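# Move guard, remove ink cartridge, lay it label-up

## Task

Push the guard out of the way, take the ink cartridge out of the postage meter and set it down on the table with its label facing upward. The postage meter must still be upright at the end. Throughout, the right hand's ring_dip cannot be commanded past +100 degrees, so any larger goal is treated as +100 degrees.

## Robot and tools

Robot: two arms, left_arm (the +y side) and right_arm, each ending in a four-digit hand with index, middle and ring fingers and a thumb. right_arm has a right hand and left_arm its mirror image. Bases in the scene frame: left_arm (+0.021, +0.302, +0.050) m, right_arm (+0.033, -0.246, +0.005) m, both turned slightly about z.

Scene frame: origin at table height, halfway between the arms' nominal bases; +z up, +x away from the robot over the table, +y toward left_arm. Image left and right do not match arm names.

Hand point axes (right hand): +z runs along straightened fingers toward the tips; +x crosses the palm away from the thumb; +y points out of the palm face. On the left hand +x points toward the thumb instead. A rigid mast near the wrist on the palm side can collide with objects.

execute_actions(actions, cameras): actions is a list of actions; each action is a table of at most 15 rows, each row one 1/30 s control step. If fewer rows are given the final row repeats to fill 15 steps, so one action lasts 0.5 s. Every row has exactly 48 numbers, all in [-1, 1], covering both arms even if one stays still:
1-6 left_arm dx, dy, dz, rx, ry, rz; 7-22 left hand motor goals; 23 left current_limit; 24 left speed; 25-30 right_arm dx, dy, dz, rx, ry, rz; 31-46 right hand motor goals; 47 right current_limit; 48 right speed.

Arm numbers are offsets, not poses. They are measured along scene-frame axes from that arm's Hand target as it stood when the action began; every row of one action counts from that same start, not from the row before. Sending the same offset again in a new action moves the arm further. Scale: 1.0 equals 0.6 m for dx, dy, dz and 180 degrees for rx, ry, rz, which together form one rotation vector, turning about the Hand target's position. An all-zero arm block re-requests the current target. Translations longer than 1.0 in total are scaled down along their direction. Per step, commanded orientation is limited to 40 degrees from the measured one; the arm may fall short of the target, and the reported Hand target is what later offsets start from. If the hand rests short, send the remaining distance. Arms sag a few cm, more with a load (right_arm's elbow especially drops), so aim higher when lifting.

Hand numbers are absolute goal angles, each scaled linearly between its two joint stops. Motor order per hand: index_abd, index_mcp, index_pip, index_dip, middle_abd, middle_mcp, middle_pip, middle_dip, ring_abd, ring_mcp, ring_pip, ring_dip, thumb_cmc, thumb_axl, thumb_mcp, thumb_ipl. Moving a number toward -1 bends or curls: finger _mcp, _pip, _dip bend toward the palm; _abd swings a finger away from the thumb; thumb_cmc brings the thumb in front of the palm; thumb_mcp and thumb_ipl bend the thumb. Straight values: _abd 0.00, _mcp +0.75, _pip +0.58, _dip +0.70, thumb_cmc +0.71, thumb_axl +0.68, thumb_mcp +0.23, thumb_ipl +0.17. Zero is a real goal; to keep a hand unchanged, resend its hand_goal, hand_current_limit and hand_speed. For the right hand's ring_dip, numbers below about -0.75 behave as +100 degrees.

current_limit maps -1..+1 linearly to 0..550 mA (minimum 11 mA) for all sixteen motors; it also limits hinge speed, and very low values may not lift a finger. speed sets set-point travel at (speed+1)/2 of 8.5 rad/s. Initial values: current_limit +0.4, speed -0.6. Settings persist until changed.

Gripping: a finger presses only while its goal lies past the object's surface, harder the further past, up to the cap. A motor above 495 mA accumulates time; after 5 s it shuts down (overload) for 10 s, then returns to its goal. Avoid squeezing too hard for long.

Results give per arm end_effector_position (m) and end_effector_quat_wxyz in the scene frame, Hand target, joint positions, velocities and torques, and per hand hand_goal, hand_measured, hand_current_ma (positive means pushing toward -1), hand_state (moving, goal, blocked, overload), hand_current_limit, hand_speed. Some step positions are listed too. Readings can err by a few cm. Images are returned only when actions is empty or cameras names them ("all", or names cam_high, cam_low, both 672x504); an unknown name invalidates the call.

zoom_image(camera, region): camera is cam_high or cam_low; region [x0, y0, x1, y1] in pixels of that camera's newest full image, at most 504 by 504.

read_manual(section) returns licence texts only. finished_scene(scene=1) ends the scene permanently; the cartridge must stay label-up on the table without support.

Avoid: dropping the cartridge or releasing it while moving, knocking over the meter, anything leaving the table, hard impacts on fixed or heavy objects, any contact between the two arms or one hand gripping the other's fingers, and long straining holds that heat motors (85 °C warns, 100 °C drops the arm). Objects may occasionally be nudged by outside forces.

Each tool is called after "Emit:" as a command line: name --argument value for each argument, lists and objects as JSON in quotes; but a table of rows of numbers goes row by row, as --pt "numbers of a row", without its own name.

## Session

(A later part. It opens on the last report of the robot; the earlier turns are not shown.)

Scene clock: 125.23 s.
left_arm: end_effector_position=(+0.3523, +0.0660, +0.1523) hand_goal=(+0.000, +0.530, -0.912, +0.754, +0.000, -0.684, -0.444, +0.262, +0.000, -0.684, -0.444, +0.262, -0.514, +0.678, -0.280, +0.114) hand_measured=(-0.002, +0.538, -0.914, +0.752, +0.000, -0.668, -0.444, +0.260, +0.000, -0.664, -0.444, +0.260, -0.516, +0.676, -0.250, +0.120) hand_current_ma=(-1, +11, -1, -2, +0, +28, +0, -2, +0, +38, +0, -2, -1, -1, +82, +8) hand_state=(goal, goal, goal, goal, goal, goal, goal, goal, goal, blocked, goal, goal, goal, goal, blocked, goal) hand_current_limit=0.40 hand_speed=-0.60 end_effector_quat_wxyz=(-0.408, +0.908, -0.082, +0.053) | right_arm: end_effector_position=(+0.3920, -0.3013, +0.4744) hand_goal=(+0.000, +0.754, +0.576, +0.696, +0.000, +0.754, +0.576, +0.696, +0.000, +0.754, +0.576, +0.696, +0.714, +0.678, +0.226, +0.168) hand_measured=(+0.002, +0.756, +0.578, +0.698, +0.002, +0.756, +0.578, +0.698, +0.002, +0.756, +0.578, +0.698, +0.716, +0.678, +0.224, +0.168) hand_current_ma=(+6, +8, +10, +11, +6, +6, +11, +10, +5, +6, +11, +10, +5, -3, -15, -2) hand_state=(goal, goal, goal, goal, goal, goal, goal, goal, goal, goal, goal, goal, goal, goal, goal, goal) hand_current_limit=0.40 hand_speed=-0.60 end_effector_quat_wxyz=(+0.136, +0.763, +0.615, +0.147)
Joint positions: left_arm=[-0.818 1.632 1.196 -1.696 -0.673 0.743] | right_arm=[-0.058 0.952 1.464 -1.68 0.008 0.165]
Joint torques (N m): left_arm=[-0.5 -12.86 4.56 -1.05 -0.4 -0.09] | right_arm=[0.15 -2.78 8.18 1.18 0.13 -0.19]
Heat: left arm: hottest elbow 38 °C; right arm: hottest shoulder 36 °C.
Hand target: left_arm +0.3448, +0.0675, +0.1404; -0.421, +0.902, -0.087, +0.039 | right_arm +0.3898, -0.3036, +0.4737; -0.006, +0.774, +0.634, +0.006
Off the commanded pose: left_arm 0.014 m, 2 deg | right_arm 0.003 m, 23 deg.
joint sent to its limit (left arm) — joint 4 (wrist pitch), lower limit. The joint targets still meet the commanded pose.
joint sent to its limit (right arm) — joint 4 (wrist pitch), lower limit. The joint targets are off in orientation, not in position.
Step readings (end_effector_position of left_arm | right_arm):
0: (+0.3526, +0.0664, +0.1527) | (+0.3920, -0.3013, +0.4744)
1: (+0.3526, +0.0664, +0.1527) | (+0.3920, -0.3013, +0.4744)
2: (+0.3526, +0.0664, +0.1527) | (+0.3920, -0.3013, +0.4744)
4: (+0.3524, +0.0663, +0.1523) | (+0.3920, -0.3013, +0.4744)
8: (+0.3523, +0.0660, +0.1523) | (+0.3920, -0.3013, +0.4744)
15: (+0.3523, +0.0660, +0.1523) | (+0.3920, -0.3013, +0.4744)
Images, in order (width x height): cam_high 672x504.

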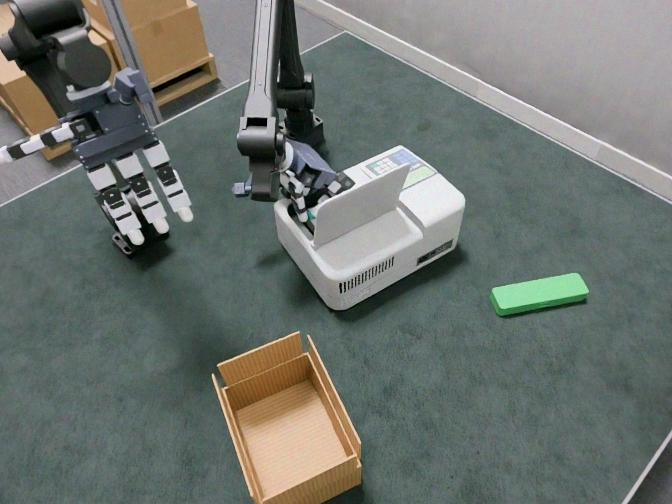

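Emit:
execute_actions --actions '[[[0,0,0,0,0,0,0,0.46,-0.912,0.754,0,-0.685,-0.445,0.261,0,-0.685,-0.445,0.261,-0.514,0.678,-0.28,0.114,0.4,-0.6,0,0,0.0,0,0,0,0,0.754,0.576,0.696,0,0.754,0.576,0.696,0,0.754,0.576,0.696,0.714,0.678,0.226,0.168,0.4,-0.6]]]' --cameras '["cam_high"]'

Emit:
zoom_image --camera "cam_high" --region '[280, 170, 350, 240]'

Scene clock: 126.37 s.
left_arm: end_effector_position=(+0.3524, +0.0660, +0.1523) hand_goal=(+0.000, +0.460, -0.912, +0.754, +0.000, -0.684, -0.444, +0.262, +0.000, -0.684, -0.444, +0.262, -0.514, +0.678, -0.280, +0.114) hand_measured=(-0.002, +0.506, -0.914, +0.752, +0.000, -0.668, -0.444, +0.260, +0.000, -0.664, -0.444, +0.260, -0.518, +0.676, -0.250, +0.124) hand_current_ma=(-1, +117, -2, -2, +0, +28, +0, -2, +0, +38, +0, -2, -3, -2, +82, +17) hand_state=(goal, blocked, goal, goal, goal, goal, goal, goal, goal, blocked, goal, goal, goal, goal, blocked, goal) hand_current_limit=0.40 hand_speed=-0.60 end_effector_quat_wxyz=(-0.407, +0.908, -0.081, +0.053) | right_arm: end_effector_position=(+0.3920, -0.3013, +0.4744) hand_goal=(+0.000, +0.754, +0.576, +0.696, +0.000, +0.754, +0.576, +0.696, +0.000, +0.754, +0.576, +0.696, +0.714, +0.678, +0.226, +0.168) hand_measured=(+0.002, +0.756, +0.578, +0.698, +0.002, +0.756, +0.578, +0.698, +0.002, +0.756, +0.578, +0.698, +0.716, +0.678, +0.224, +0.168) hand_current_ma=(+6, +8, +10, +11, +6, +6, +11, +10, +5, +6, +11, +10, +5, -3, -15, -2) hand_state=(goal, goal, goal, goal, goal, goal, goal, goal, goal, goal, goal, goal, goal, goal, goal, goal) hand_current_limit=0.40 hand_speed=-0.60 end_effector_quat_wxyz=(+0.136, +0.763, +0.615, +0.147)
Joint positions: left_arm=[-0.818 1.632 1.196 -1.696 -0.673 0.741] | right_arm=[-0.058 0.952 1.464 -1.68 0.008 0.165]
Joint torques (N m): left_arm=[-0.62 -12.98 4.59 -1.03 -0.4 -0.08] | right_arm=[0.09 -3.02 8.23 1.16 0.12 -0.19]
Heat: left arm: hottest elbow 38 °C; right arm: hottest shoulder 36 °C.
Hand target: left_arm +0.3449, +0.0675, +0.1404; -0.421, +0.902, -0.087, +0.039 | right_arm +0.3898, -0.3036, +0.4737; -0.006, +0.774, +0.634, +0.006
Off the commanded pose: left_arm 0.014 m, 2 deg | right_arm 0.003 m, 23 deg.
joint sent to its limit (left arm) — joint 4 (wrist pitch), lower limit. The joint targets still meet the commanded pose.
joint sent to its limit (right arm) — joint 4 (wrist pitch), lower limit. The joint targets are off in orientation, not in position.
Step readings (end_effector_position of left_arm | right_arm):
0: (+0.3523, +0.0660, +0.1523) | (+0.3920, -0.3013, +0.4744)
1: (+0.3523, +0.0660, +0.1523) | (+0.3920, -0.3013, +0.4744)
2: (+0.3523, +0.0660, +0.1523) | (+0.3920, -0.3013, +0.4744)
4: (+0.3524, +0.0660, +0.1523) | (+0.3920, -0.3013, +0.4744)
8: (+0.3524, +0.0660, +0.1523) | (+0.3920, -0.3013, +0.4744)
15: (+0.3524, +0.0660, +0.1523) | (+0.3920, -0.3013, +0.4744)
Images, in order (width x height): cam_high 672x504.

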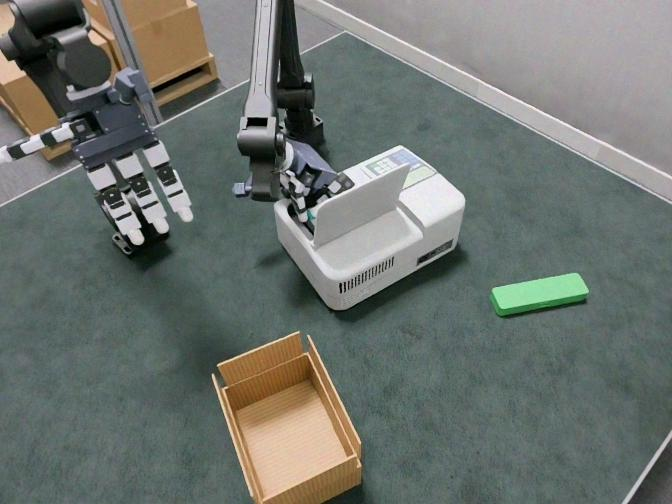

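Scaled by 7.200 from the camera's 672x504 image, which has a finer 960x720 frame.

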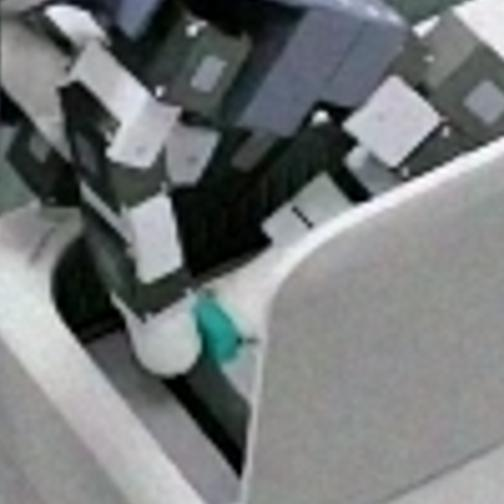

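Emit:
execute_actions --actions '[[[0,0,0,0,0,0,0,0.37,-0.94,0.72,0,-0.685,-0.445,0.261,0,-0.685,-0.445,0.261,-0.514,0.678,-0.38,0.08,0.6,-0.6,0,0,0.0,0,0,0,0,0.754,0.576,0.696,0,0.754,0.576,0.696,0,0.754,0.576,0.696,0.714,0.678,0.226,0.168,0.4,-0.6]],[[0,0,0.025,0,0,0,0,0.37,-0.94,0.72,0,-0.685,-0.445,0.261,0,-0.685,-0.445,0.261,-0.514,0.678,-0.38,0.08,0.6,-0.6,0,0,0.0,0,0,0,0,0.754,0.576,0.696,0,0.754,0.576,0.696,0,0.754,0.576,0.696,0.714,0.678,0.226,0.168,0.4,-0.6]]]' --cameras '["cam_high"]'

Emit:
zoom_image --camera "cam_high" --region '[280, 170, 350, 240]'

Scene clock: 128.27 s.
left_arm: end_effector_position=(+0.3523, +0.0660, +0.1527) hand_goal=(+0.000, +0.370, -0.940, +0.720, +0.000, -0.684, -0.444, +0.262, +0.000, -0.684, -0.444, +0.262, -0.514, +0.678, -0.380, +0.080) hand_measured=(-0.002, +0.504, -0.916, +0.742, +0.000, -0.668, -0.444, +0.260, +0.000, -0.664, -0.444, +0.260, -0.518, +0.676, -0.250, +0.118) hand_current_ma=(-1, +440, +43, +38, +0, +28, +0, -2, +0, +38, +0, -2, -3, -2, +440, +120) hand_state=(goal, blocked, blocked, blocked, goal, goal, goal, goal, goal, blocked, goal, goal, goal, goal, blocked, blocked) hand_current_limit=0.60 hand_speed=-0.60 end_effector_quat_wxyz=(-0.407, +0.908, -0.082, +0.053) | right_arm: end_effector_position=(+0.3920, -0.3013, +0.4744) hand_goal=(+0.000, +0.754, +0.576, +0.696, +0.000, +0.754, +0.576, +0.696, +0.000, +0.754, +0.576, +0.696, +0.714, +0.678, +0.226, +0.168) hand_measured=(+0.002, +0.756, +0.578, +0.698, +0.002, +0.756, +0.578, +0.698, +0.002, +0.756, +0.578, +0.698, +0.716, +0.678, +0.224, +0.168) hand_current_ma=(+6, +8, +10, +11, +6, +6, +11, +10, +5, +6, +11, +10, +5, -3, -15, -2) hand_state=(goal, goal, goal, goal, goal, goal, goal, goal, goal, goal, goal, goal, goal, goal, goal, goal) hand_current_limit=0.40 hand_speed=-0.60 end_effector_quat_wxyz=(+0.136, +0.763, +0.615, +0.147)
Joint positions: left_arm=[-0.818 1.631 1.196 -1.696 -0.673 0.743] | right_arm=[-0.058 0.952 1.464 -1.68 0.008 0.165]
Joint torques (N m): left_arm=[-0.09 -15.5 4.72 -1.05 -0.45 0.18] | right_arm=[0.03 -3.25 8.23 1.17 0.12 -0.2]
Heat: left arm: hottest elbow 38 °C; right arm: hottest shoulder 36 °C.
Hand target: left_arm +0.3449, +0.0675, +0.1554; -0.421, +0.902, -0.087, +0.039 | right_arm +0.3898, -0.3036, +0.4737; -0.006, +0.774, +0.634, +0.006
Off the commanded pose: left_arm 0.008 m, 2 deg | right_arm 0.003 m, 23 deg.
joint sent to its limit (left arm) — joint 4 (wrist pitch), lower limit. The joint targets still meet the commanded pose.
joint sent to its limit (right arm) — joint 4 (wrist pitch), lower limit. The joint targets are off in orientation, not in position.
Step readings (end_effector_position of left_arm | right_arm):
0: (+0.3524, +0.0660, +0.1523) | (+0.3920, -0.3013, +0.4744)
1: (+0.3524, +0.0660, +0.1523) | (+0.3920, -0.3013, +0.4744)
2: (+0.3524, +0.0660, +0.1523) | (+0.3920, -0.3013, +0.4744)
4: (+0.3525, +0.0661, +0.1522) | (+0.3920, -0.3013, +0.4744)
8: (+0.3525, +0.0661, +0.1522) | (+0.3920, -0.3013, +0.4744)
15: (+0.3525, +0.0661, +0.1522) | (+0.3920, -0.3013, +0.4744)
16: (+0.3525, +0.0661, +0.1522) | (+0.3920, -0.3013, +0.4744)
17: (+0.3525, +0.0661, +0.1522) | (+0.3920, -0.3013, +0.4744)
19: (+0.3524, +0.0660, +0.1523) | (+0.3920, -0.3013, +0.4744)
23: (+0.3523, +0.0660, +0.1526) | (+0.3920, -0.3013, +0.4744)
30: (+0.3523, +0.0660, +0.1526) | (+0.3920, -0.3013, +0.4744)
Images, in order (width x height): cam_high 672x504.

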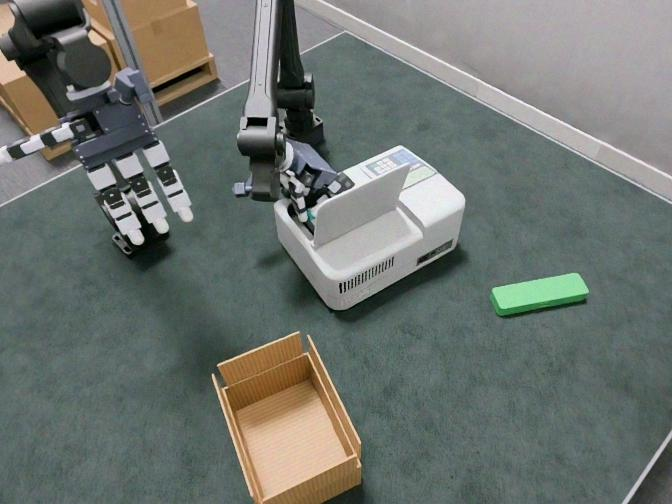

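Scaled by 7.200 from the camera's 672x504 image, which has a finer 960x720 frame.

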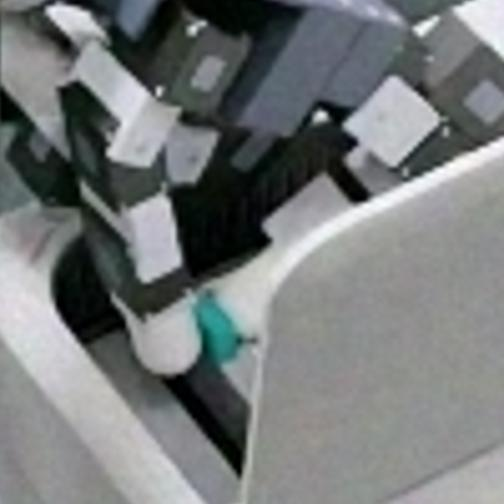

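Emit:
execute_actions --actions '[[[0,0,0.015,0,0,0,0,0.37,-0.94,0.72,0,-0.685,-0.445,0.261,0,-0.685,-0.445,0.261,-0.514,0.678,-0.38,0.08,0.65,-0.6,0,0,0.0,0,0,0,0,0.754,0.576,0.696,0,0.754,0.576,0.696,0,0.754,0.576,0.696,0.714,0.678,0.226,0.168,0.4,-0.6]],[[0,0,0.015,0,0,0,0,0.37,-0.94,0.72,0,-0.685,-0.445,0.261,0,-0.685,-0.445,0.261,-0.514,0.678,-0.38,0.08,0.65,-0.6,0,0,0.0,0,0,0,0,0.754,0.576,0.696,0,0.754,0.576,0.696,0,0.754,0.576,0.696,0.714,0.678,0.226,0.168,0.4,-0.6]]]' --cameras '["cam_high"]'

Emit:
zoom_image --camera "cam_high" --region '[280, 170, 350, 240]'

Scene clock: 130.00 s.
left_arm: end_effector_position=(+0.3487, +0.0659, +0.1756) hand_goal=(+0.000, +0.370, -0.940, +0.720, +0.000, -0.684, -0.444, +0.262, +0.000, -0.684, -0.444, +0.262, -0.514, +0.678, -0.380, +0.080) hand_measured=(-0.002, +0.460, -0.908, +0.736, +0.000, -0.668, -0.444, +0.260, +0.000, -0.664, -0.444, +0.260, -0.518, +0.676, -0.282, +0.116) hand_current_ma=(-1, +295, +63, +26, +0, +28, +0, -2, +0, +37, +0, -2, -4, -2, +429, +111) hand_state=(goal, blocked, blocked, goal, goal, goal, goal, goal, goal, blocked, goal, goal, goal, goal, blocked, blocked) hand_current_limit=0.65 hand_speed=-0.60 end_effector_quat_wxyz=(-0.390, +0.914, -0.092, +0.066) | right_arm: end_effector_position=(+0.3920, -0.3013, +0.4744) hand_goal=(+0.000, +0.754, +0.576, +0.696, +0.000, +0.754, +0.576, +0.696, +0.000, +0.754, +0.576, +0.696, +0.714, +0.678, +0.226, +0.168) hand_measured=(+0.002, +0.756, +0.578, +0.698, +0.002, +0.756, +0.578, +0.698, +0.002, +0.756, +0.578, +0.698, +0.716, +0.678, +0.224, +0.168) hand_current_ma=(+6, +8, +10, +11, +6, +6, +11, +10, +5, +6, +11, +10, +5, -3, -15, -2) hand_state=(goal, goal, goal, goal, goal, goal, goal, goal, goal, goal, goal, goal, goal, goal, goal, goal) hand_current_limit=0.40 hand_speed=-0.60 end_effector_quat_wxyz=(+0.136, +0.763, +0.615, +0.147)
Joint positions: left_arm=[-0.818 1.567 1.194 -1.696 -0.673 0.787] | right_arm=[-0.058 0.952 1.464 -1.68 0.008 0.165]
Joint torques (N m): left_arm=[0.44 -13.57 5.39 -0.88 -0.54 0.1] | right_arm=[-0.15 -3.02 8.23 1.26 0.13 -0.18]
Heat: left arm: hottest elbow 38 °C; right arm: hottest shoulder 36 °C.
Hand target: left_arm +0.3449, +0.0676, +0.1734; -0.421, +0.902, -0.087, +0.039 | right_arm +0.3898, -0.3036, +0.4737; -0.006, +0.774, +0.634, +0.006
Off the commanded pose: left_arm 0.005 m, 5 deg | right_arm 0.003 m, 23 deg.
joint sent to its limit (left arm) — joint 4 (wrist pitch), lower limit. The joint targets are off in orientation, not in position.
joint sent to its limit (right arm) — joint 4 (wrist pitch), lower limit. The joint targets are off in orientation, not in position.
Step readings (end_effector_position of left_arm | right_arm):
0: (+0.3522, +0.0660, +0.1529) | (+0.3920, -0.3013, +0.4744)
1: (+0.3522, +0.0660, +0.1529) | (+0.3920, -0.3013, +0.4744)
2: (+0.3521, +0.0660, +0.1531) | (+0.3920, -0.3013, +0.4744)
4: (+0.3519, +0.0660, +0.1542) | (+0.3920, -0.3013, +0.4744)
8: (+0.3512, +0.0658, +0.1579) | (+0.3920, -0.3013, +0.4744)
15: (+0.3507, +0.0657, +0.1596) | (+0.3920, -0.3013, +0.4744)
16: (+0.3507, +0.0657, +0.1596) | (+0.3920, -0.3013, +0.4744)
17: (+0.3506, +0.0657, +0.1598) | (+0.3920, -0.3013, +0.4744)
19: (+0.3503, +0.0658, +0.1607) | (+0.3920, -0.3013, +0.4744)
23: (+0.3494, +0.0661, +0.1663) | (+0.3920, -0.3013, +0.4744)
30: (+0.3489, +0.0659, +0.1756) | (+0.3920, -0.3013, +0.4744)
Images, in order (width x height): cam_high 672x504.

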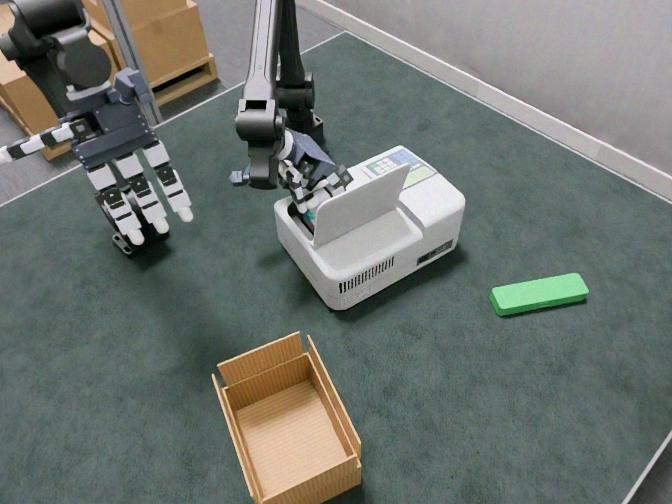

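Scaled by 7.200 from the camera's 672x504 image, which has a finer 960x720 frame.

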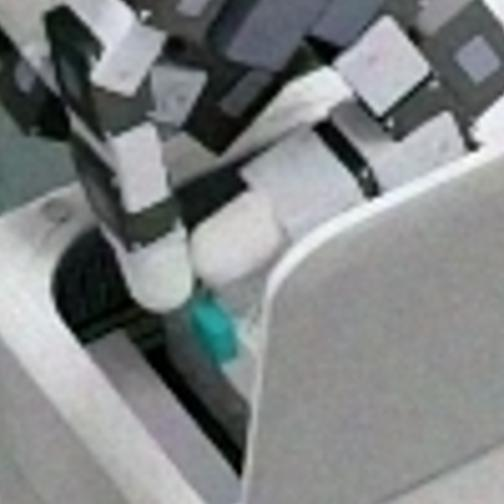

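Emit:
execute_actions --actions '[[[0,0,0.01,0,0,0,0,0.644,-0.912,0.8,0,-0.685,-0.445,0.261,0,-0.685,-0.445,0.261,-0.514,0.678,-0.213,0.114,0.4,-0.6,0,0,0.0,0,0,0,0,0.754,0.576,0.696,0,0.754,0.576,0.696,0,0.754,0.576,0.696,0.714,0.678,0.226,0.168,0.4,-0.6]],[[0,0,-0.04,0,0,0,0,0.644,-0.912,0.8,0,-0.685,-0.445,0.261,0,-0.685,-0.445,0.261,-0.514,0.678,-0.213,0.114,0.4,-0.6,0,0,0.0,0,0,0,0,0.754,0.576,0.696,0,0.754,0.576,0.696,0,0.754,0.576,0.696,0.714,0.678,0.226,0.168,0.4,-0.6]],[[0,0,-0.03,0,0,0,0,0.59,-0.912,0.8,0,-0.685,-0.445,0.261,0,-0.685,-0.445,0.261,-0.514,0.678,-0.213,0.114,0.4,-0.6,0,0,0.0,0,0,0,0,0.754,0.576,0.696,0,0.754,0.576,0.696,0,0.754,0.576,0.696,0.714,0.678,0.226,0.168,0.4,-0.6]],[[0,0,0,0,0,0,0,0.5,-0.912,0.82,0,-0.685,-0.445,0.261,0,-0.685,-0.445,0.261,-0.514,0.678,-0.28,0.114,0.4,-0.6,0,0,0.0,0,0,0,0,0.754,0.576,0.696,0,0.754,0.576,0.696,0,0.754,0.576,0.696,0.714,0.678,0.226,0.168,0.4,-0.6]]]' --cameras '["cam_high"]'

Emit:
zoom_image --camera "cam_high" --region '[280, 170, 350, 240]'

Scene clock: 135.60 s.
left_arm: end_effector_position=(+0.3514, +0.0675, +0.1518) hand_goal=(+0.000, +0.500, -0.912, +0.820, +0.000, -0.684, -0.444, +0.262, +0.000, -0.684, -0.444, +0.262, -0.514, +0.678, -0.280, +0.114) hand_measured=(-0.002, +0.520, -0.924, +0.812, +0.000, -0.668, -0.444, +0.260, +0.000, -0.664, -0.444, +0.260, -0.516, +0.676, -0.242, +0.122) hand_current_ma=(-1, +37, -16, -10, +0, +27, +0, -2, +0, +37, +0, -2, -2, -1, +113, +12) hand_state=(goal, blocked, goal, goal, goal, goal, goal, goal, goal, blocked, goal, goal, goal, goal, blocked, goal) hand_current_limit=0.40 hand_speed=-0.60 end_effector_quat_wxyz=(-0.410, +0.907, -0.080, +0.051) | right_arm: end_effector_position=(+0.3920, -0.3013, +0.4744) hand_goal=(+0.000, +0.754, +0.576, +0.696, +0.000, +0.754, +0.576, +0.696, +0.000, +0.754, +0.576, +0.696, +0.714, +0.678, +0.226, +0.168) hand_measured=(+0.002, +0.756, +0.578, +0.698, +0.002, +0.756, +0.578, +0.698, +0.002, +0.756, +0.578, +0.698, +0.716, +0.678, +0.224, +0.168) hand_current_ma=(+6, +8, +10, +11, +6, +6, +11, +10, +5, +6, +11, +10, +5, -3, -15, -2) hand_state=(goal, goal, goal, goal, goal, goal, goal, goal, goal, goal, goal, goal, goal, goal, goal, goal) hand_current_limit=0.40 hand_speed=-0.60 end_effector_quat_wxyz=(+0.136, +0.763, +0.615, +0.147)
Joint positions: left_arm=[-0.818 1.633 1.194 -1.701 -0.674 0.735] | right_arm=[-0.058 0.952 1.464 -1.68 0.008 0.165]
Joint torques (N m): left_arm=[-0.38 -12.28 4.63 -0.9 -0.34 -0.08] | right_arm=[0.03 -2.78 8.27 1.2 0.14 -0.21]
Heat: left arm: hottest elbow 38 °C; right arm: hottest shoulder 36 °C.
Hand target: left_arm +0.3448, +0.0677, +0.1373; -0.421, +0.902, -0.087, +0.039 | right_arm +0.3898, -0.3036, +0.4737; -0.006, +0.774, +0.634, +0.006
Off the commanded pose: left_arm 0.016 m, 2 deg | right_arm 0.003 m, 23 deg.
joint read past its limit (left arm) — joint 4 (wrist pitch), lower limit.
joint sent to its limit (left arm) — joint 4 (wrist pitch), lower limit. The joint targets still meet the commanded pose.
joint sent to its limit (right arm) — joint 4 (wrist pitch), lower limit. The joint targets are off in orientation, not in position.
Step readings (end_effector_position of left_arm | right_arm):
0: (+0.3486, +0.0659, +0.1756) | (+0.3920, -0.3013, +0.4744)
1: (+0.3486, +0.0659, +0.1756) | (+0.3920, -0.3013, +0.4744)
2: (+0.3486, +0.0659, +0.1755) | (+0.3920, -0.3013, +0.4744)
4: (+0.3484, +0.0659, +0.1755) | (+0.3920, -0.3013, +0.4744)
8: (+0.3480, +0.0659, +0.1763) | (+0.3920, -0.3013, +0.4744)
15: (+0.3477, +0.0659, +0.1779) | (+0.3920, -0.3013, +0.4744)
16: (+0.3477, +0.0659, +0.1779) | (+0.3920, -0.3013, +0.4744)
17: (+0.3477, +0.0659, +0.1779) | (+0.3920, -0.3013, +0.4744)
19: (+0.3480, +0.0659, +0.1771) | (+0.3920, -0.3013, +0.4744)
23: (+0.3487, +0.0660, +0.1706) | (+0.3920, -0.3013, +0.4744)
30: (+0.3493, +0.0662, +0.1630) | (+0.3920, -0.3013, +0.4744)
31: (+0.3494, +0.0662, +0.1630) | (+0.3920, -0.3013, +0.4744)
32: (+0.3496, +0.0661, +0.1629) | (+0.3920, -0.3013, +0.4744)
34: (+0.3502, +0.0662, +0.1609) | (+0.3920, -0.3013, +0.4744)
38: (+0.3508, +0.0672, +0.1533) | (+0.3920, -0.3013, +0.4744)
45: (+0.3512, +0.0676, +0.1526) | (+0.3920, -0.3013, +0.4744)
46: (+0.3513, +0.0676, +0.1526) | (+0.3920, -0.3013, +0.4744)
47: (+0.3513, +0.0676, +0.1524) | (+0.3920, -0.3013, +0.4744)
49: (+0.3514, +0.0675, +0.1518) | (+0.3920, -0.3013, +0.4744)
53: (+0.3514, +0.0675, +0.1518) | (+0.3920, -0.3013, +0.4744)
60: (+0.3514, +0.0675, +0.1518) | (+0.3920, -0.3013, +0.4744)
Images, in order (width x height): cam_high 672x504.

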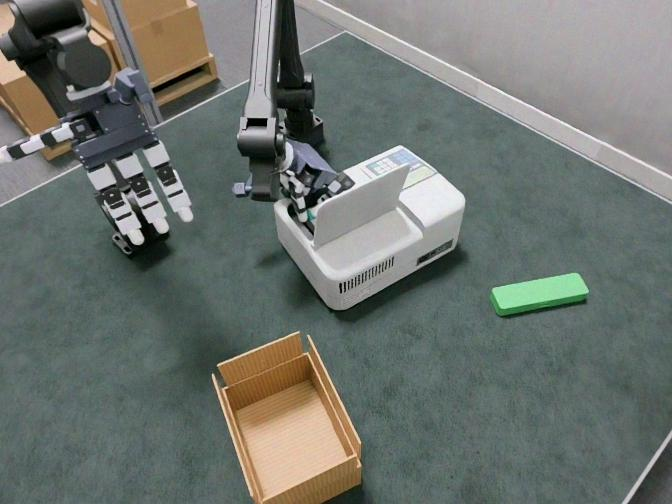

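Scaled by 7.200 from the camera's 672x504 image, which has a finer 960x720 frame.

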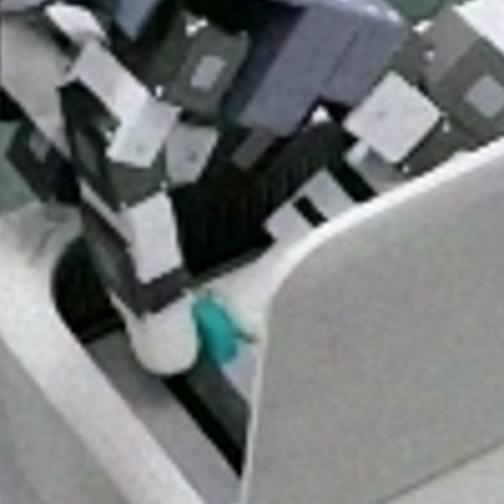

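Emit:
execute_actions --actions '[[[0,0,0,0,0,0,0,0.37,-0.93,0.8,0,-0.685,-0.445,0.261,0,-0.685,-0.445,0.261,-0.514,0.678,-0.4,0.06,0.77,-0.6,0,0,0.0,0,0,0,0,0.754,0.576,0.696,0,0.754,0.576,0.696,0,0.754,0.576,0.696,0.714,0.678,0.226,0.168,0.4,-0.6]],[[0,0,0.02,0,0,0,0,0.37,-0.93,0.8,0,-0.685,-0.445,0.261,0,-0.685,-0.445,0.261,-0.514,0.678,-0.4,0.06,0.77,-0.6,0,0,0.0,0,0,0,0,0.754,0.576,0.696,0,0.754,0.576,0.696,0,0.754,0.576,0.696,0.714,0.678,0.226,0.168,0.4,-0.6]],[[0,0,0.01,0,0,0,0,0.37,-0.93,0.8,0,-0.685,-0.445,0.261,0,-0.685,-0.445,0.261,-0.514,0.678,-0.4,0.06,0.77,-0.6,0,0,0.0,0,0,0,0,0.754,0.576,0.696,0,0.754,0.576,0.696,0,0.754,0.576,0.696,0.714,0.678,0.226,0.168,0.4,-0.6]]]' --cameras '["cam_high"]'

Emit:
zoom_image --camera "cam_high" --region '[280, 170, 350, 240]'

Scene clock: 138.00 s.
left_arm: end_effector_position=(+0.3512, +0.0674, +0.1542) hand_goal=(+0.000, +0.370, -0.930, +0.800, +0.000, -0.684, -0.444, +0.262, +0.000, -0.684, -0.444, +0.262, -0.514, +0.678, -0.400, +0.060) hand_measured=(-0.002, +0.482, -0.914, +0.808, +0.000, -0.668, -0.444, +0.260, +0.000, -0.664, -0.444, +0.260, -0.520, +0.676, -0.244, +0.112) hand_current_ma=(-1, +392, +24, +10, +0, +27, +0, -2, +0, +37, +0, -2, -5, -2, +487, +191) hand_state=(goal, blocked, goal, goal, goal, goal, goal, goal, goal, blocked, goal, goal, goal, goal, blocked, blocked) hand_current_limit=0.77 hand_speed=-0.60 end_effector_quat_wxyz=(-0.408, +0.908, -0.081, +0.053) | right_arm: end_effector_position=(+0.3920, -0.3013, +0.4744) hand_goal=(+0.000, +0.754, +0.576, +0.696, +0.000, +0.754, +0.576, +0.696, +0.000, +0.754, +0.576, +0.696, +0.714, +0.678, +0.226, +0.168) hand_measured=(+0.002, +0.756, +0.578, +0.698, +0.002, +0.756, +0.578, +0.698, +0.002, +0.756, +0.578, +0.698, +0.716, +0.678, +0.224, +0.168) hand_current_ma=(+6, +8, +10, +11, +6, +6, +11, +10, +5, +6, +11, +10, +5, -3, -15, -2) hand_state=(goal, goal, goal, goal, goal, goal, goal, goal, goal, goal, goal, goal, goal, goal, goal, goal) hand_current_limit=0.40 hand_speed=-0.60 end_effector_quat_wxyz=(+0.136, +0.763, +0.615, +0.147)
Joint positions: left_arm=[-0.818 1.627 1.194 -1.701 -0.674 0.739] | right_arm=[-0.058 0.952 1.464 -1.68 0.008 0.165]
Joint torques (N m): left_arm=[0.03 -15.38 4.86 -0.84 -0.42 0.25] | right_arm=[-0.03 -3.25 8.28 1.21 0.12 -0.2]
Heat: left arm: hottest elbow 38 °C; right arm: hottest shoulder 36 °C.
Hand target: left_arm +0.3448, +0.0677, +0.1554; -0.421, +0.902, -0.087, +0.039 | right_arm +0.3898, -0.3036, +0.4737; -0.006, +0.774, +0.634, +0.006
Off the commanded pose: left_arm 0.006 m, 2 deg | right_arm 0.003 m, 23 deg.
joint read past its limit (left arm) — joint 4 (wrist pitch), lower limit.
joint sent to its limit (left arm) — joint 4 (wrist pitch), lower limit. The joint targets still meet the commanded pose.
joint sent to its limit (right arm) — joint 4 (wrist pitch), lower limit. The joint targets are off in orientation, not in position.
Step readings (end_effector_position of left_arm | right_arm):
0: (+0.3514, +0.0675, +0.1518) | (+0.3920, -0.3013, +0.4744)
1: (+0.3514, +0.0675, +0.1518) | (+0.3920, -0.3013, +0.4744)
2: (+0.3514, +0.0675, +0.1518) | (+0.3920, -0.3013, +0.4744)
4: (+0.3515, +0.0675, +0.1519) | (+0.3920, -0.3013, +0.4744)
8: (+0.3516, +0.0675, +0.1519) | (+0.3920, -0.3013, +0.4744)
15: (+0.3516, +0.0675, +0.1519) | (+0.3920, -0.3013, +0.4744)
16: (+0.3516, +0.0675, +0.1519) | (+0.3920, -0.3013, +0.4744)
17: (+0.3516, +0.0675, +0.1519) | (+0.3920, -0.3013, +0.4744)
19: (+0.3516, +0.0675, +0.1519) | (+0.3920, -0.3013, +0.4744)
23: (+0.3516, +0.0675, +0.1520) | (+0.3920, -0.3013, +0.4744)
30: (+0.3516, +0.0675, +0.1520) | (+0.3920, -0.3013, +0.4744)
31: (+0.3515, +0.0675, +0.1520) | (+0.3920, -0.3013, +0.4744)
32: (+0.3515, +0.0675, +0.1522) | (+0.3920, -0.3013, +0.4744)
34: (+0.3514, +0.0675, +0.1528) | (+0.3920, -0.3013, +0.4744)
38: (+0.3512, +0.0674, +0.1541) | (+0.3920, -0.3013, +0.4744)
45: (+0.3512, +0.0674, +0.1542) | (+0.3920, -0.3013, +0.4744)
Images, in order (width x height): cam_high 672x504.

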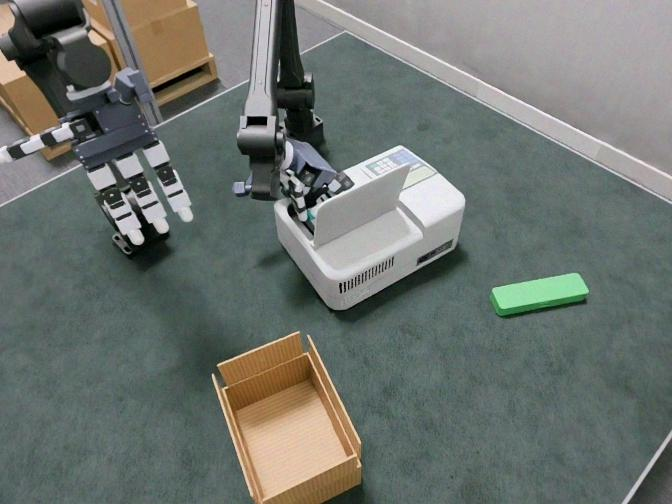

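Scaled by 7.200 from the camera's 672x504 image, which has a finer 960x720 frame.

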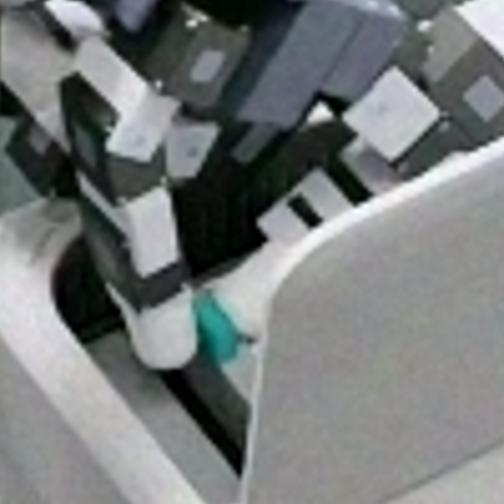

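Emit:
execute_actions --actions '[[[0,0,0.008,0,0,0,0,0.34,-0.93,0.8,0,-0.685,-0.445,0.261,0,-0.685,-0.445,0.261,-0.514,0.678,-0.4,0.06,0.77,-0.6,0,0,0.0,0,0,0,0,0.754,0.576,0.696,0,0.754,0.576,0.696,0,0.754,0.576,0.696,0.714,0.678,0.226,0.168,0.4,-0.6]],[[0,0,0.008,0,0,0,0,0.34,-0.93,0.8,0,-0.685,-0.445,0.261,0,-0.685,-0.445,0.261,-0.514,0.678,-0.4,0.06,0.77,-0.6,0,0,0.0,0,0,0,0,0.754,0.576,0.696,0,0.754,0.576,0.696,0,0.754,0.576,0.696,0.714,0.678,0.226,0.168,0.4,-0.6]]]' --cameras '["cam_high"]'

Emit:
zoom_image --camera "cam_high" --region '[280, 170, 350, 240]'

Scene clock: 139.70 s.
left_arm: end_effector_position=(+0.3492, +0.0672, +0.1603) hand_goal=(+0.000, +0.340, -0.930, +0.800, +0.000, -0.684, -0.444, +0.262, +0.000, -0.684, -0.444, +0.262, -0.514, +0.678, -0.400, +0.060) hand_measured=(-0.002, +0.476, -0.888, +0.822, +0.000, -0.668, -0.444, +0.260, +0.000, -0.664, -0.444, +0.260, -0.516, +0.676, -0.248, +0.110) hand_current_ma=(-1, +487, +91, +38, +0, +27, +0, -2, +0, +37, +0, -2, -2, -1, +487, +180) hand_state=(goal, blocked, blocked, blocked, goal, goal, goal, goal, goal, blocked, goal, goal, goal, goal, blocked, blocked) hand_current_limit=0.77 hand_speed=-0.60 end_effector_quat_wxyz=(-0.404, +0.909, -0.090, +0.054) | right_arm: end_effector_position=(+0.3920, -0.3013, +0.4744) hand_goal=(+0.000, +0.754, +0.576, +0.696, +0.000, +0.754, +0.576, +0.696, +0.000, +0.754, +0.576, +0.696, +0.714, +0.678, +0.226, +0.168) hand_measured=(+0.002, +0.756, +0.578, +0.698, +0.002, +0.756, +0.578, +0.698, +0.002, +0.756, +0.578, +0.698, +0.716, +0.678, +0.224, +0.168) hand_current_ma=(+6, +8, +10, +11, +6, +6, +11, +10, +5, +6, +11, +10, +5, -3, -15, -2) hand_state=(goal, goal, goal, goal, goal, goal, goal, goal, goal, goal, goal, goal, goal, goal, goal, goal) hand_current_limit=0.40 hand_speed=-0.60 end_effector_quat_wxyz=(+0.136, +0.763, +0.615, +0.147)
Joint positions: left_arm=[-0.818 1.609 1.194 -1.701 -0.674 0.766] | right_arm=[-0.058 0.952 1.464 -1.68 0.008 0.165]
Joint torques (N m): left_arm=[0.03 -15.91 5.11 -0.85 -0.46 0.16] | right_arm=[-0.03 -3.02 8.21 1.17 0.14 -0.19]
Heat: left arm: hottest elbow 38 °C; right arm: hottest shoulder 36 °C.
Hand target: left_arm +0.3448, +0.0677, +0.1649; -0.421, +0.902, -0.087, +0.039 | right_arm +0.3898, -0.3036, +0.4737; -0.006, +0.774, +0.634, +0.006
Off the commanded pose: left_arm 0.006 m, 3 deg | right_arm 0.003 m, 23 deg.
joint read past its limit (left arm) — joint 4 (wrist pitch), lower limit.
joint sent to its limit (left arm) — joint 4 (wrist pitch), lower limit. The joint targets are off in orientation, not in position.
joint sent to its limit (right arm) — joint 4 (wrist pitch), lower limit. The joint targets are off in orientation, not in position.
Step readings (end_effector_position of left_arm | right_arm):
0: (+0.3512, +0.0674, +0.1542) | (+0.3920, -0.3013, +0.4744)
1: (+0.3512, +0.0674, +0.1542) | (+0.3920, -0.3013, +0.4744)
2: (+0.3512, +0.0674, +0.1542) | (+0.3920, -0.3013, +0.4744)
4: (+0.3511, +0.0674, +0.1549) | (+0.3920, -0.3013, +0.4744)
8: (+0.3506, +0.0673, +0.1562) | (+0.3920, -0.3013, +0.4744)
15: (+0.3504, +0.0673, +0.1567) | (+0.3920, -0.3013, +0.4744)
16: (+0.3504, +0.0673, +0.1567) | (+0.3920, -0.3013, +0.4744)
17: (+0.3503, +0.0673, +0.1567) | (+0.3920, -0.3013, +0.4744)
19: (+0.3501, +0.0673, +0.1574) | (+0.3920, -0.3013, +0.4744)
23: (+0.3495, +0.0672, +0.1594) | (+0.3920, -0.3013, +0.4744)
30: (+0.3492, +0.0672, +0.1603) | (+0.3920, -0.3013, +0.4744)
Images, in order (width x height): cam_high 672x504.

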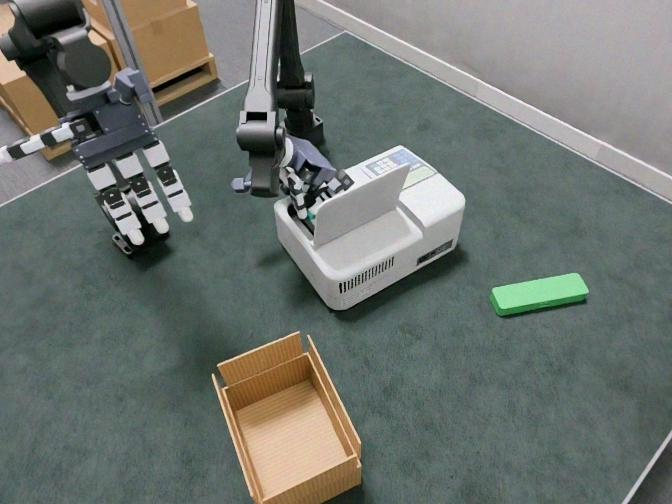

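Scaled by 7.200 from the camera's 672x504 image, which has a finer 960x720 frame.

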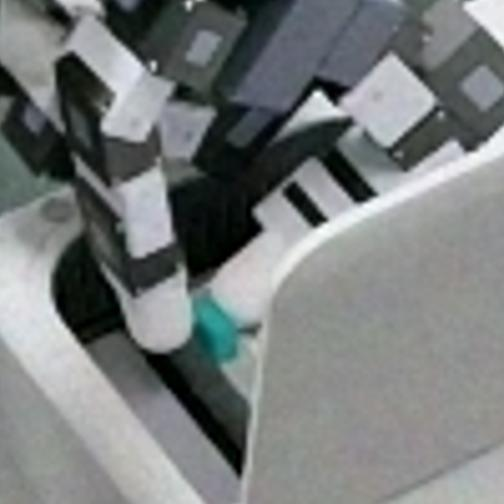

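Emit:
execute_actions --actions '[[[0,0,0,0,0,0,0,0.7,-0.912,0.8,0,-0.685,-0.445,0.261,0,-0.685,-0.445,0.261,-0.514,0.678,-0.18,0.114,0.4,-0.6,0,0,0.0,0,0,0,0,0.754,0.576,0.696,0,0.754,0.576,0.696,0,0.754,0.576,0.696,0.714,0.678,0.226,0.168,0.4,-0.6]],[[0,0,0.07,0,0,0,0,0.7,-0.912,0.8,0,-0.685,-0.445,0.261,0,-0.685,-0.445,0.261,-0.514,0.678,-0.18,0.114,0.4,-0.6,0,0,0.0,0,0,0,0,0.754,0.576,0.696,0,0.754,0.576,0.696,0,0.754,0.576,0.696,0.714,0.678,0.226,0.168,0.4,-0.6]],[[0,0,0.1,0,0,0,0,0.7,-0.912,0.8,0,-0.685,-0.445,0.261,0,-0.685,-0.445,0.261,-0.514,0.678,-0.18,0.114,0.4,-0.6,0,0,0.0,0,0,0,0,0.754,0.576,0.696,0,0.754,0.576,0.696,0,0.754,0.576,0.696,0.714,0.678,0.226,0.168,0.4,-0.6]]]' --cameras '["cam_high"]'

Emit:
zoom_image --camera "cam_high" --region '[280, 170, 350, 240]'

Scene clock: 147.07 s.
left_arm: end_effector_position=(+0.3334, +0.0749, +0.2566) hand_goal=(+0.000, +0.700, -0.912, +0.800, +0.000, -0.684, -0.444, +0.262, +0.000, -0.684, -0.444, +0.262, -0.514, +0.678, -0.180, +0.114) hand_measured=(-0.002, +0.690, -0.906, +0.804, +0.000, -0.668, -0.444, +0.260, +0.000, -0.664, -0.444, +0.260, -0.516, +0.676, -0.182, +0.116) hand_current_ma=(-1, -14, +7, +3, +0, +27, +0, -2, +0, +37, +0, -2, -2, -1, -3, +2) hand_state=(goal, goal, goal, goal, goal, goal, goal, goal, goal, blocked, goal, goal, goal, goal, goal, goal) hand_current_limit=0.40 hand_speed=-0.60 end_effector_quat_wxyz=(-0.333, +0.926, -0.136, +0.111) | right_arm: end_effector_position=(+0.3920, -0.3013, +0.4744) hand_goal=(+0.000, +0.754, +0.576, +0.696, +0.000, +0.754, +0.576, +0.696, +0.000, +0.754, +0.576, +0.696, +0.714, +0.678, +0.226, +0.168) hand_measured=(+0.002, +0.756, +0.578, +0.698, +0.002, +0.756, +0.578, +0.698, +0.002, +0.756, +0.578, +0.698, +0.716, +0.678, +0.224, +0.168) hand_current_ma=(+6, +8, +10, +11, +6, +6, +11, +10, +5, +6, +11, +10, +5, -3, -15, -2) hand_state=(goal, goal, goal, goal, goal, goal, goal, goal, goal, goal, goal, goal, goal, goal, goal, goal) hand_current_limit=0.40 hand_speed=-0.60 end_effector_quat_wxyz=(+0.136, +0.763, +0.615, +0.147)
Joint positions: left_arm=[-0.803 1.35 1.209 -1.701 -0.674 0.975] | right_arm=[-0.058 0.952 1.464 -1.68 0.008 0.165]
Joint torques (N m): left_arm=[1.32 -10.29 9.54 -0.24 -0.76 0.1] | right_arm=[0.15 -3.02 8.18 1.22 0.15 -0.2]
Heat: left arm: hottest elbow 38 °C; right arm: hottest shoulder 36 °C.
Hand target: left_arm +0.3448, +0.0675, +0.2671; -0.421, +0.902, -0.088, +0.039 | right_arm +0.3898, -0.3036, +0.4737; -0.006, +0.774, +0.634, +0.006
Off the commanded pose: left_arm 0.017 m, 14 deg | right_arm 0.003 m, 23 deg.
joint read past its limit (left arm) — joint 4 (wrist pitch), lower limit.
joint sent to its limit (left arm) — joint 4 (wrist pitch), lower limit. The joint targets are off in orientation, not in position.
joint sent to its limit (right arm) — joint 4 (wrist pitch), lower limit. The joint targets are off in orientation, not in position.
Step readings (end_effector_position of left_arm | right_arm):
0: (+0.3492, +0.0672, +0.1603) | (+0.3920, -0.3013, +0.4744)
1: (+0.3492, +0.0672, +0.1603) | (+0.3920, -0.3013, +0.4744)
2: (+0.3492, +0.0672, +0.1604) | (+0.3920, -0.3013, +0.4744)
4: (+0.3491, +0.0671, +0.1613) | (+0.3920, -0.3013, +0.4744)
8: (+0.3490, +0.0670, +0.1647) | (+0.3920, -0.3013, +0.4744)
15: (+0.3490, +0.0670, +0.1661) | (+0.3920, -0.3013, +0.4744)
16: (+0.3489, +0.0670, +0.1662) | (+0.3920, -0.3013, +0.4744)
17: (+0.3485, +0.0670, +0.1668) | (+0.3920, -0.3013, +0.4744)
19: (+0.3473, +0.0669, +0.1722) | (+0.3920, -0.3013, +0.4744)
23: (+0.3449, +0.0672, +0.1937) | (+0.3920, -0.3013, +0.4744)
30: (+0.3421, +0.0679, +0.2085) | (+0.3920, -0.3013, +0.4744)
31: (+0.3418, +0.0679, +0.2084) | (+0.3920, -0.3013, +0.4744)
32: (+0.3413, +0.0683, +0.2088) | (+0.3920, -0.3013, +0.4744)
34: (+0.3396, +0.0695, +0.2135) | (+0.3920, -0.3013, +0.4744)
38: (+0.3360, +0.0741, +0.2356) | (+0.3920, -0.3013, +0.4744)
45: (+0.3347, +0.0747, +0.2571) | (+0.3920, -0.3013, +0.4744)
Images, in order (width x height): cam_high 672x504.

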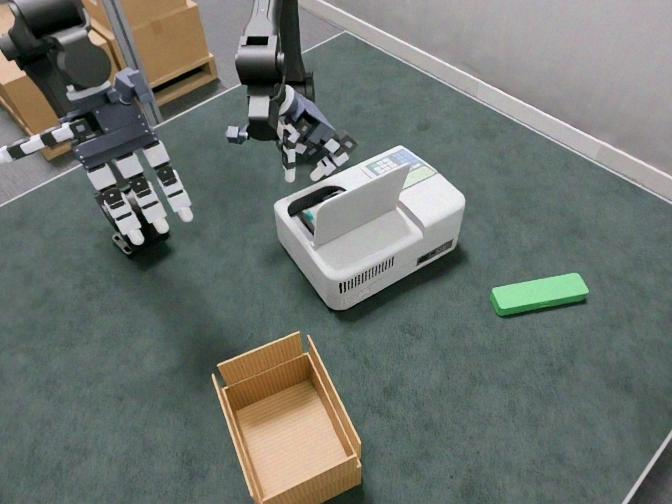

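Scaled by 7.200 from the camera's 672x504 image, which has a finer 960x720 frame.

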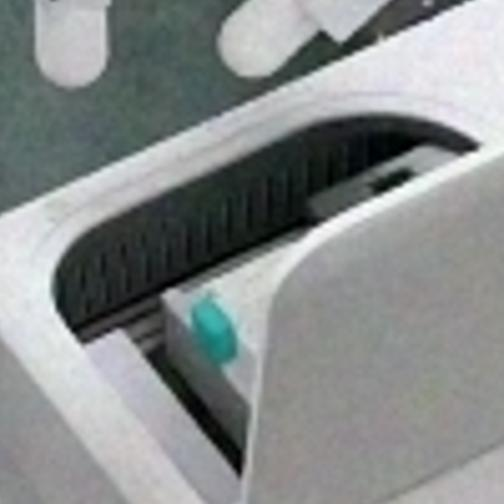

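Emit:
execute_actions --actions '[[[0.0317,0.1173,0.05,-0.0486,-0.0401,0.1043,0,0.7,-0.912,0.8,0,-0.685,-0.445,0.261,0,-0.685,-0.445,0.261,-0.514,0.678,-0.18,0.114,0.4,-0.6,0,0,0.0,0,0,0,0,0.754,0.576,0.696,0,0.754,0.576,0.696,0,0.754,0.576,0.696,0.714,0.678,0.226,0.168,0.4,-0.6]],[[0.0317,0.1173,0.05,-0.0486,-0.0401,0.1043,0,0.7,-0.912,0.8,0,-0.685,-0.445,0.261,0,-0.685,-0.445,0.261,-0.514,0.678,-0.18,0.114,0.4,-0.6,0,0,0.0,0,0,0,0,0.754,0.576,0.696,0,0.754,0.576,0.696,0,0.754,0.576,0.696,0.714,0.678,0.226,0.168,0.4,-0.6]],[[0.0317,0.1173,0.03,-0.0486,-0.0401,0.1043,0,0.7,-0.912,0.8,0,-0.685,-0.445,0.261,0,-0.685,-0.445,0.261,-0.514,0.678,-0.18,0.114,0.4,-0.6,0,0,0.0,0,0,0,0,0.754,0.576,0.696,0,0.754,0.576,0.696,0,0.754,0.576,0.696,0.714,0.678,0.226,0.168,0.4,-0.6]],[[0.0317,0.1173,0,-0.0486,-0.0401,0.1043,0,0.7,-0.912,0.8,0,-0.685,-0.445,0.261,0,-0.685,-0.445,0.261,-0.514,0.678,-0.18,0.114,0.4,-0.6,0,0,0.0,0,0,0,0,0.754,0.576,0.696,0,0.754,0.576,0.696,0,0.754,0.576,0.696,0.714,0.678,0.226,0.168,0.4,-0.6]],[[0.0317,0.1173,0,-0.0486,-0.0401,0.1043,0,0.7,-0.912,0.8,0,-0.685,-0.445,0.261,0,-0.685,-0.445,0.261,-0.514,0.678,-0.18,0.114,0.4,-0.6,0,0,0.0,0,0,0,0,0.754,0.576,0.696,0,0.754,0.576,0.696,0,0.754,0.576,0.696,0.714,0.678,0.226,0.168,0.4,-0.6]]]' --cameras '["cam_high"]'

Scene clock: 151.17 s.
left_arm: end_effector_position=(+0.4225, +0.4162, +0.3252) hand_goal=(+0.000, +0.700, -0.912, +0.800, +0.000, -0.684, -0.444, +0.262, +0.000, -0.684, -0.444, +0.262, -0.514, +0.678, -0.180, +0.114) hand_measured=(-0.002, +0.700, -0.906, +0.804, +0.000, -0.668, -0.444, +0.260, +0.000, -0.664, -0.444, +0.260, -0.514, +0.676, -0.182, +0.116) hand_current_ma=(-1, +0, +7, +3, +0, +27, +0, -2, +0, +37, +0, -2, +0, -1, -2, +1) hand_state=(goal, goal, goal, goal, goal, goal, goal, goal, goal, blocked, goal, goal, goal, goal, goal, goal) hand_current_limit=0.40 hand_speed=-0.60 end_effector_quat_wxyz=(-0.012, +0.710, +0.704, -0.022) | right_arm: end_effector_position=(+0.3920, -0.3013, +0.4744) hand_goal=(+0.000, +0.754, +0.576, +0.696, +0.000, +0.754, +0.576, +0.696, +0.000, +0.754, +0.576, +0.696, +0.714, +0.678, +0.226, +0.168) hand_measured=(+0.002, +0.756, +0.578, +0.698, +0.002, +0.756, +0.578, +0.698, +0.002, +0.756, +0.578, +0.698, +0.716, +0.678, +0.224, +0.168) hand_current_ma=(+6, +8, +10, +11, +6, +6, +11, +10, +5, +6, +11, +10, +5, -3, -15, -2) hand_state=(goal, goal, goal, goal, goal, goal, goal, goal, goal, goal, goal, goal, goal, goal, goal, goal) hand_current_limit=0.40 hand_speed=-0.60 end_effector_quat_wxyz=(+0.136, +0.763, +0.615, +0.147)
Joint positions: left_arm=[0.272 1.234 1.277 -1.665 -0.001 0.291] | right_arm=[-0.058 0.952 1.464 -1.68 0.008 0.165]
Joint torques (N m): left_arm=[-0.03 -9.17 10.81 0.66 0.25 -0.1] | right_arm=[0.03 -2.96 8.29 1.2 0.12 -0.19]
Heat: left arm: hottest elbow 39 °C; right arm: hottest shoulder 36 °C.
Hand target: left_arm +0.4399, +0.4194, +0.3451; +0.001, +0.708, +0.707, -0.001 | right_arm +0.3898, -0.3036, +0.4737; -0.006, +0.774, +0.634, +0.006
Off the commanded pose: left_arm 0.026 m, 3 deg | right_arm 0.003 m, 23 deg.
joint sent to its limit (right arm) — joint 4 (wrist pitch), lower limit. The joint targets are off in orientation, not in position.
Step readings (end_effector_position of left_arm | right_arm):
0: (+0.3333, +0.0749, +0.2566) | (+0.3920, -0.3013, +0.4744)
1: (+0.3336, +0.0752, +0.2565) | (+0.3920, -0.3013, +0.4744)
2: (+0.3333, +0.0756, +0.2563) | (+0.3920, -0.3013, +0.4744)
4: (+0.3378, +0.0837, +0.2600) | (+0.3920, -0.3013, +0.4744)
8: (+0.3575, +0.1234, +0.2852) | (+0.3920, -0.3013, +0.4744)
15: (+0.3617, +0.1396, +0.3038) | (+0.3920, -0.3013, +0.4744)
16: (+0.3618, +0.1393, +0.3034) | (+0.3920, -0.3013, +0.4744)
17: (+0.3615, +0.1389, +0.3027) | (+0.3920, -0.3013, +0.4744)
19: (+0.3648, +0.1478, +0.3041) | (+0.3920, -0.3013, +0.4744)
23: (+0.3781, +0.1921, +0.3191) | (+0.3920, -0.3013, +0.4744)
30: (+0.3801, +0.2079, +0.3299) | (+0.3920, -0.3013, +0.4744)
31: (+0.3802, +0.2079, +0.3299) | (+0.3920, -0.3013, +0.4744)
32: (+0.3800, +0.2074, +0.3293) | (+0.3920, -0.3013, +0.4744)
34: (+0.3828, +0.2179, +0.3286) | (+0.3920, -0.3013, +0.4744)
38: (+0.3914, +0.2647, +0.3313) | (+0.3920, -0.3013, +0.4744)
45: (+0.3935, +0.2786, +0.3325) | (+0.3920, -0.3013, +0.4744)
46: (+0.3935, +0.2783, +0.3325) | (+0.3920, -0.3013, +0.4744)
47: (+0.3935, +0.2778, +0.3318) | (+0.3920, -0.3013, +0.4744)
49: (+0.3945, +0.2878, +0.3306) | (+0.3920, -0.3013, +0.4744)
53: (+0.3976, +0.3342, +0.3263) | (+0.3920, -0.3013, +0.4744)
60: (+0.4053, +0.3472, +0.3233) | (+0.3920, -0.3013, +0.4744)
61: (+0.4057, +0.3469, +0.3233) | (+0.3920, -0.3013, +0.4744)
62: (+0.4074, +0.3460, +0.3236) | (+0.3920, -0.3013, +0.4744)
64: (+0.4104, +0.3542, +0.3251) | (+0.3920, -0.3013, +0.4744)
68: (+0.4147, +0.4002, +0.3277) | (+0.3920, -0.3013, +0.4744)
75: (+0.4215, +0.4150, +0.3239) | (+0.3920, -0.3013, +0.4744)
Images, in order (width x height): cam_high 672x504.

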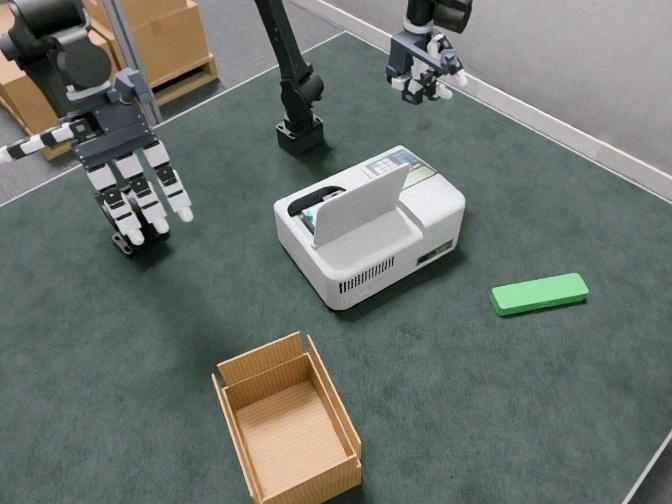

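Emit:
zoom_image --camera "cam_high" --region '[290, 180, 350, 240]'

Emit:
zoom_image --camera "cam_low" --region '[295, 225, 355, 265]'

Scaled by 8.400 from the camera's 672x504 image, which has a finer 960x720 frame.

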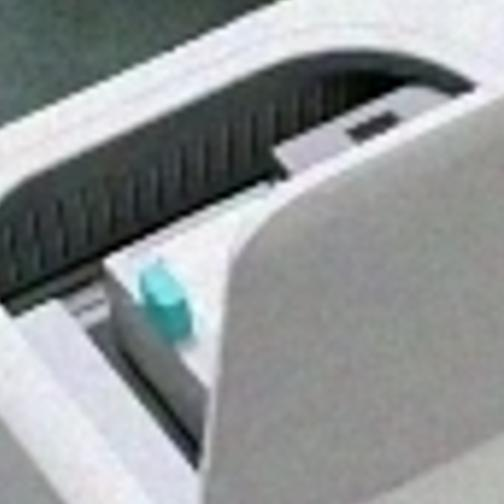

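This scene's latest camera images include none from cam_low. They are from: cam_high. cam_low's image comes with the result of a call that names it in "cameras".


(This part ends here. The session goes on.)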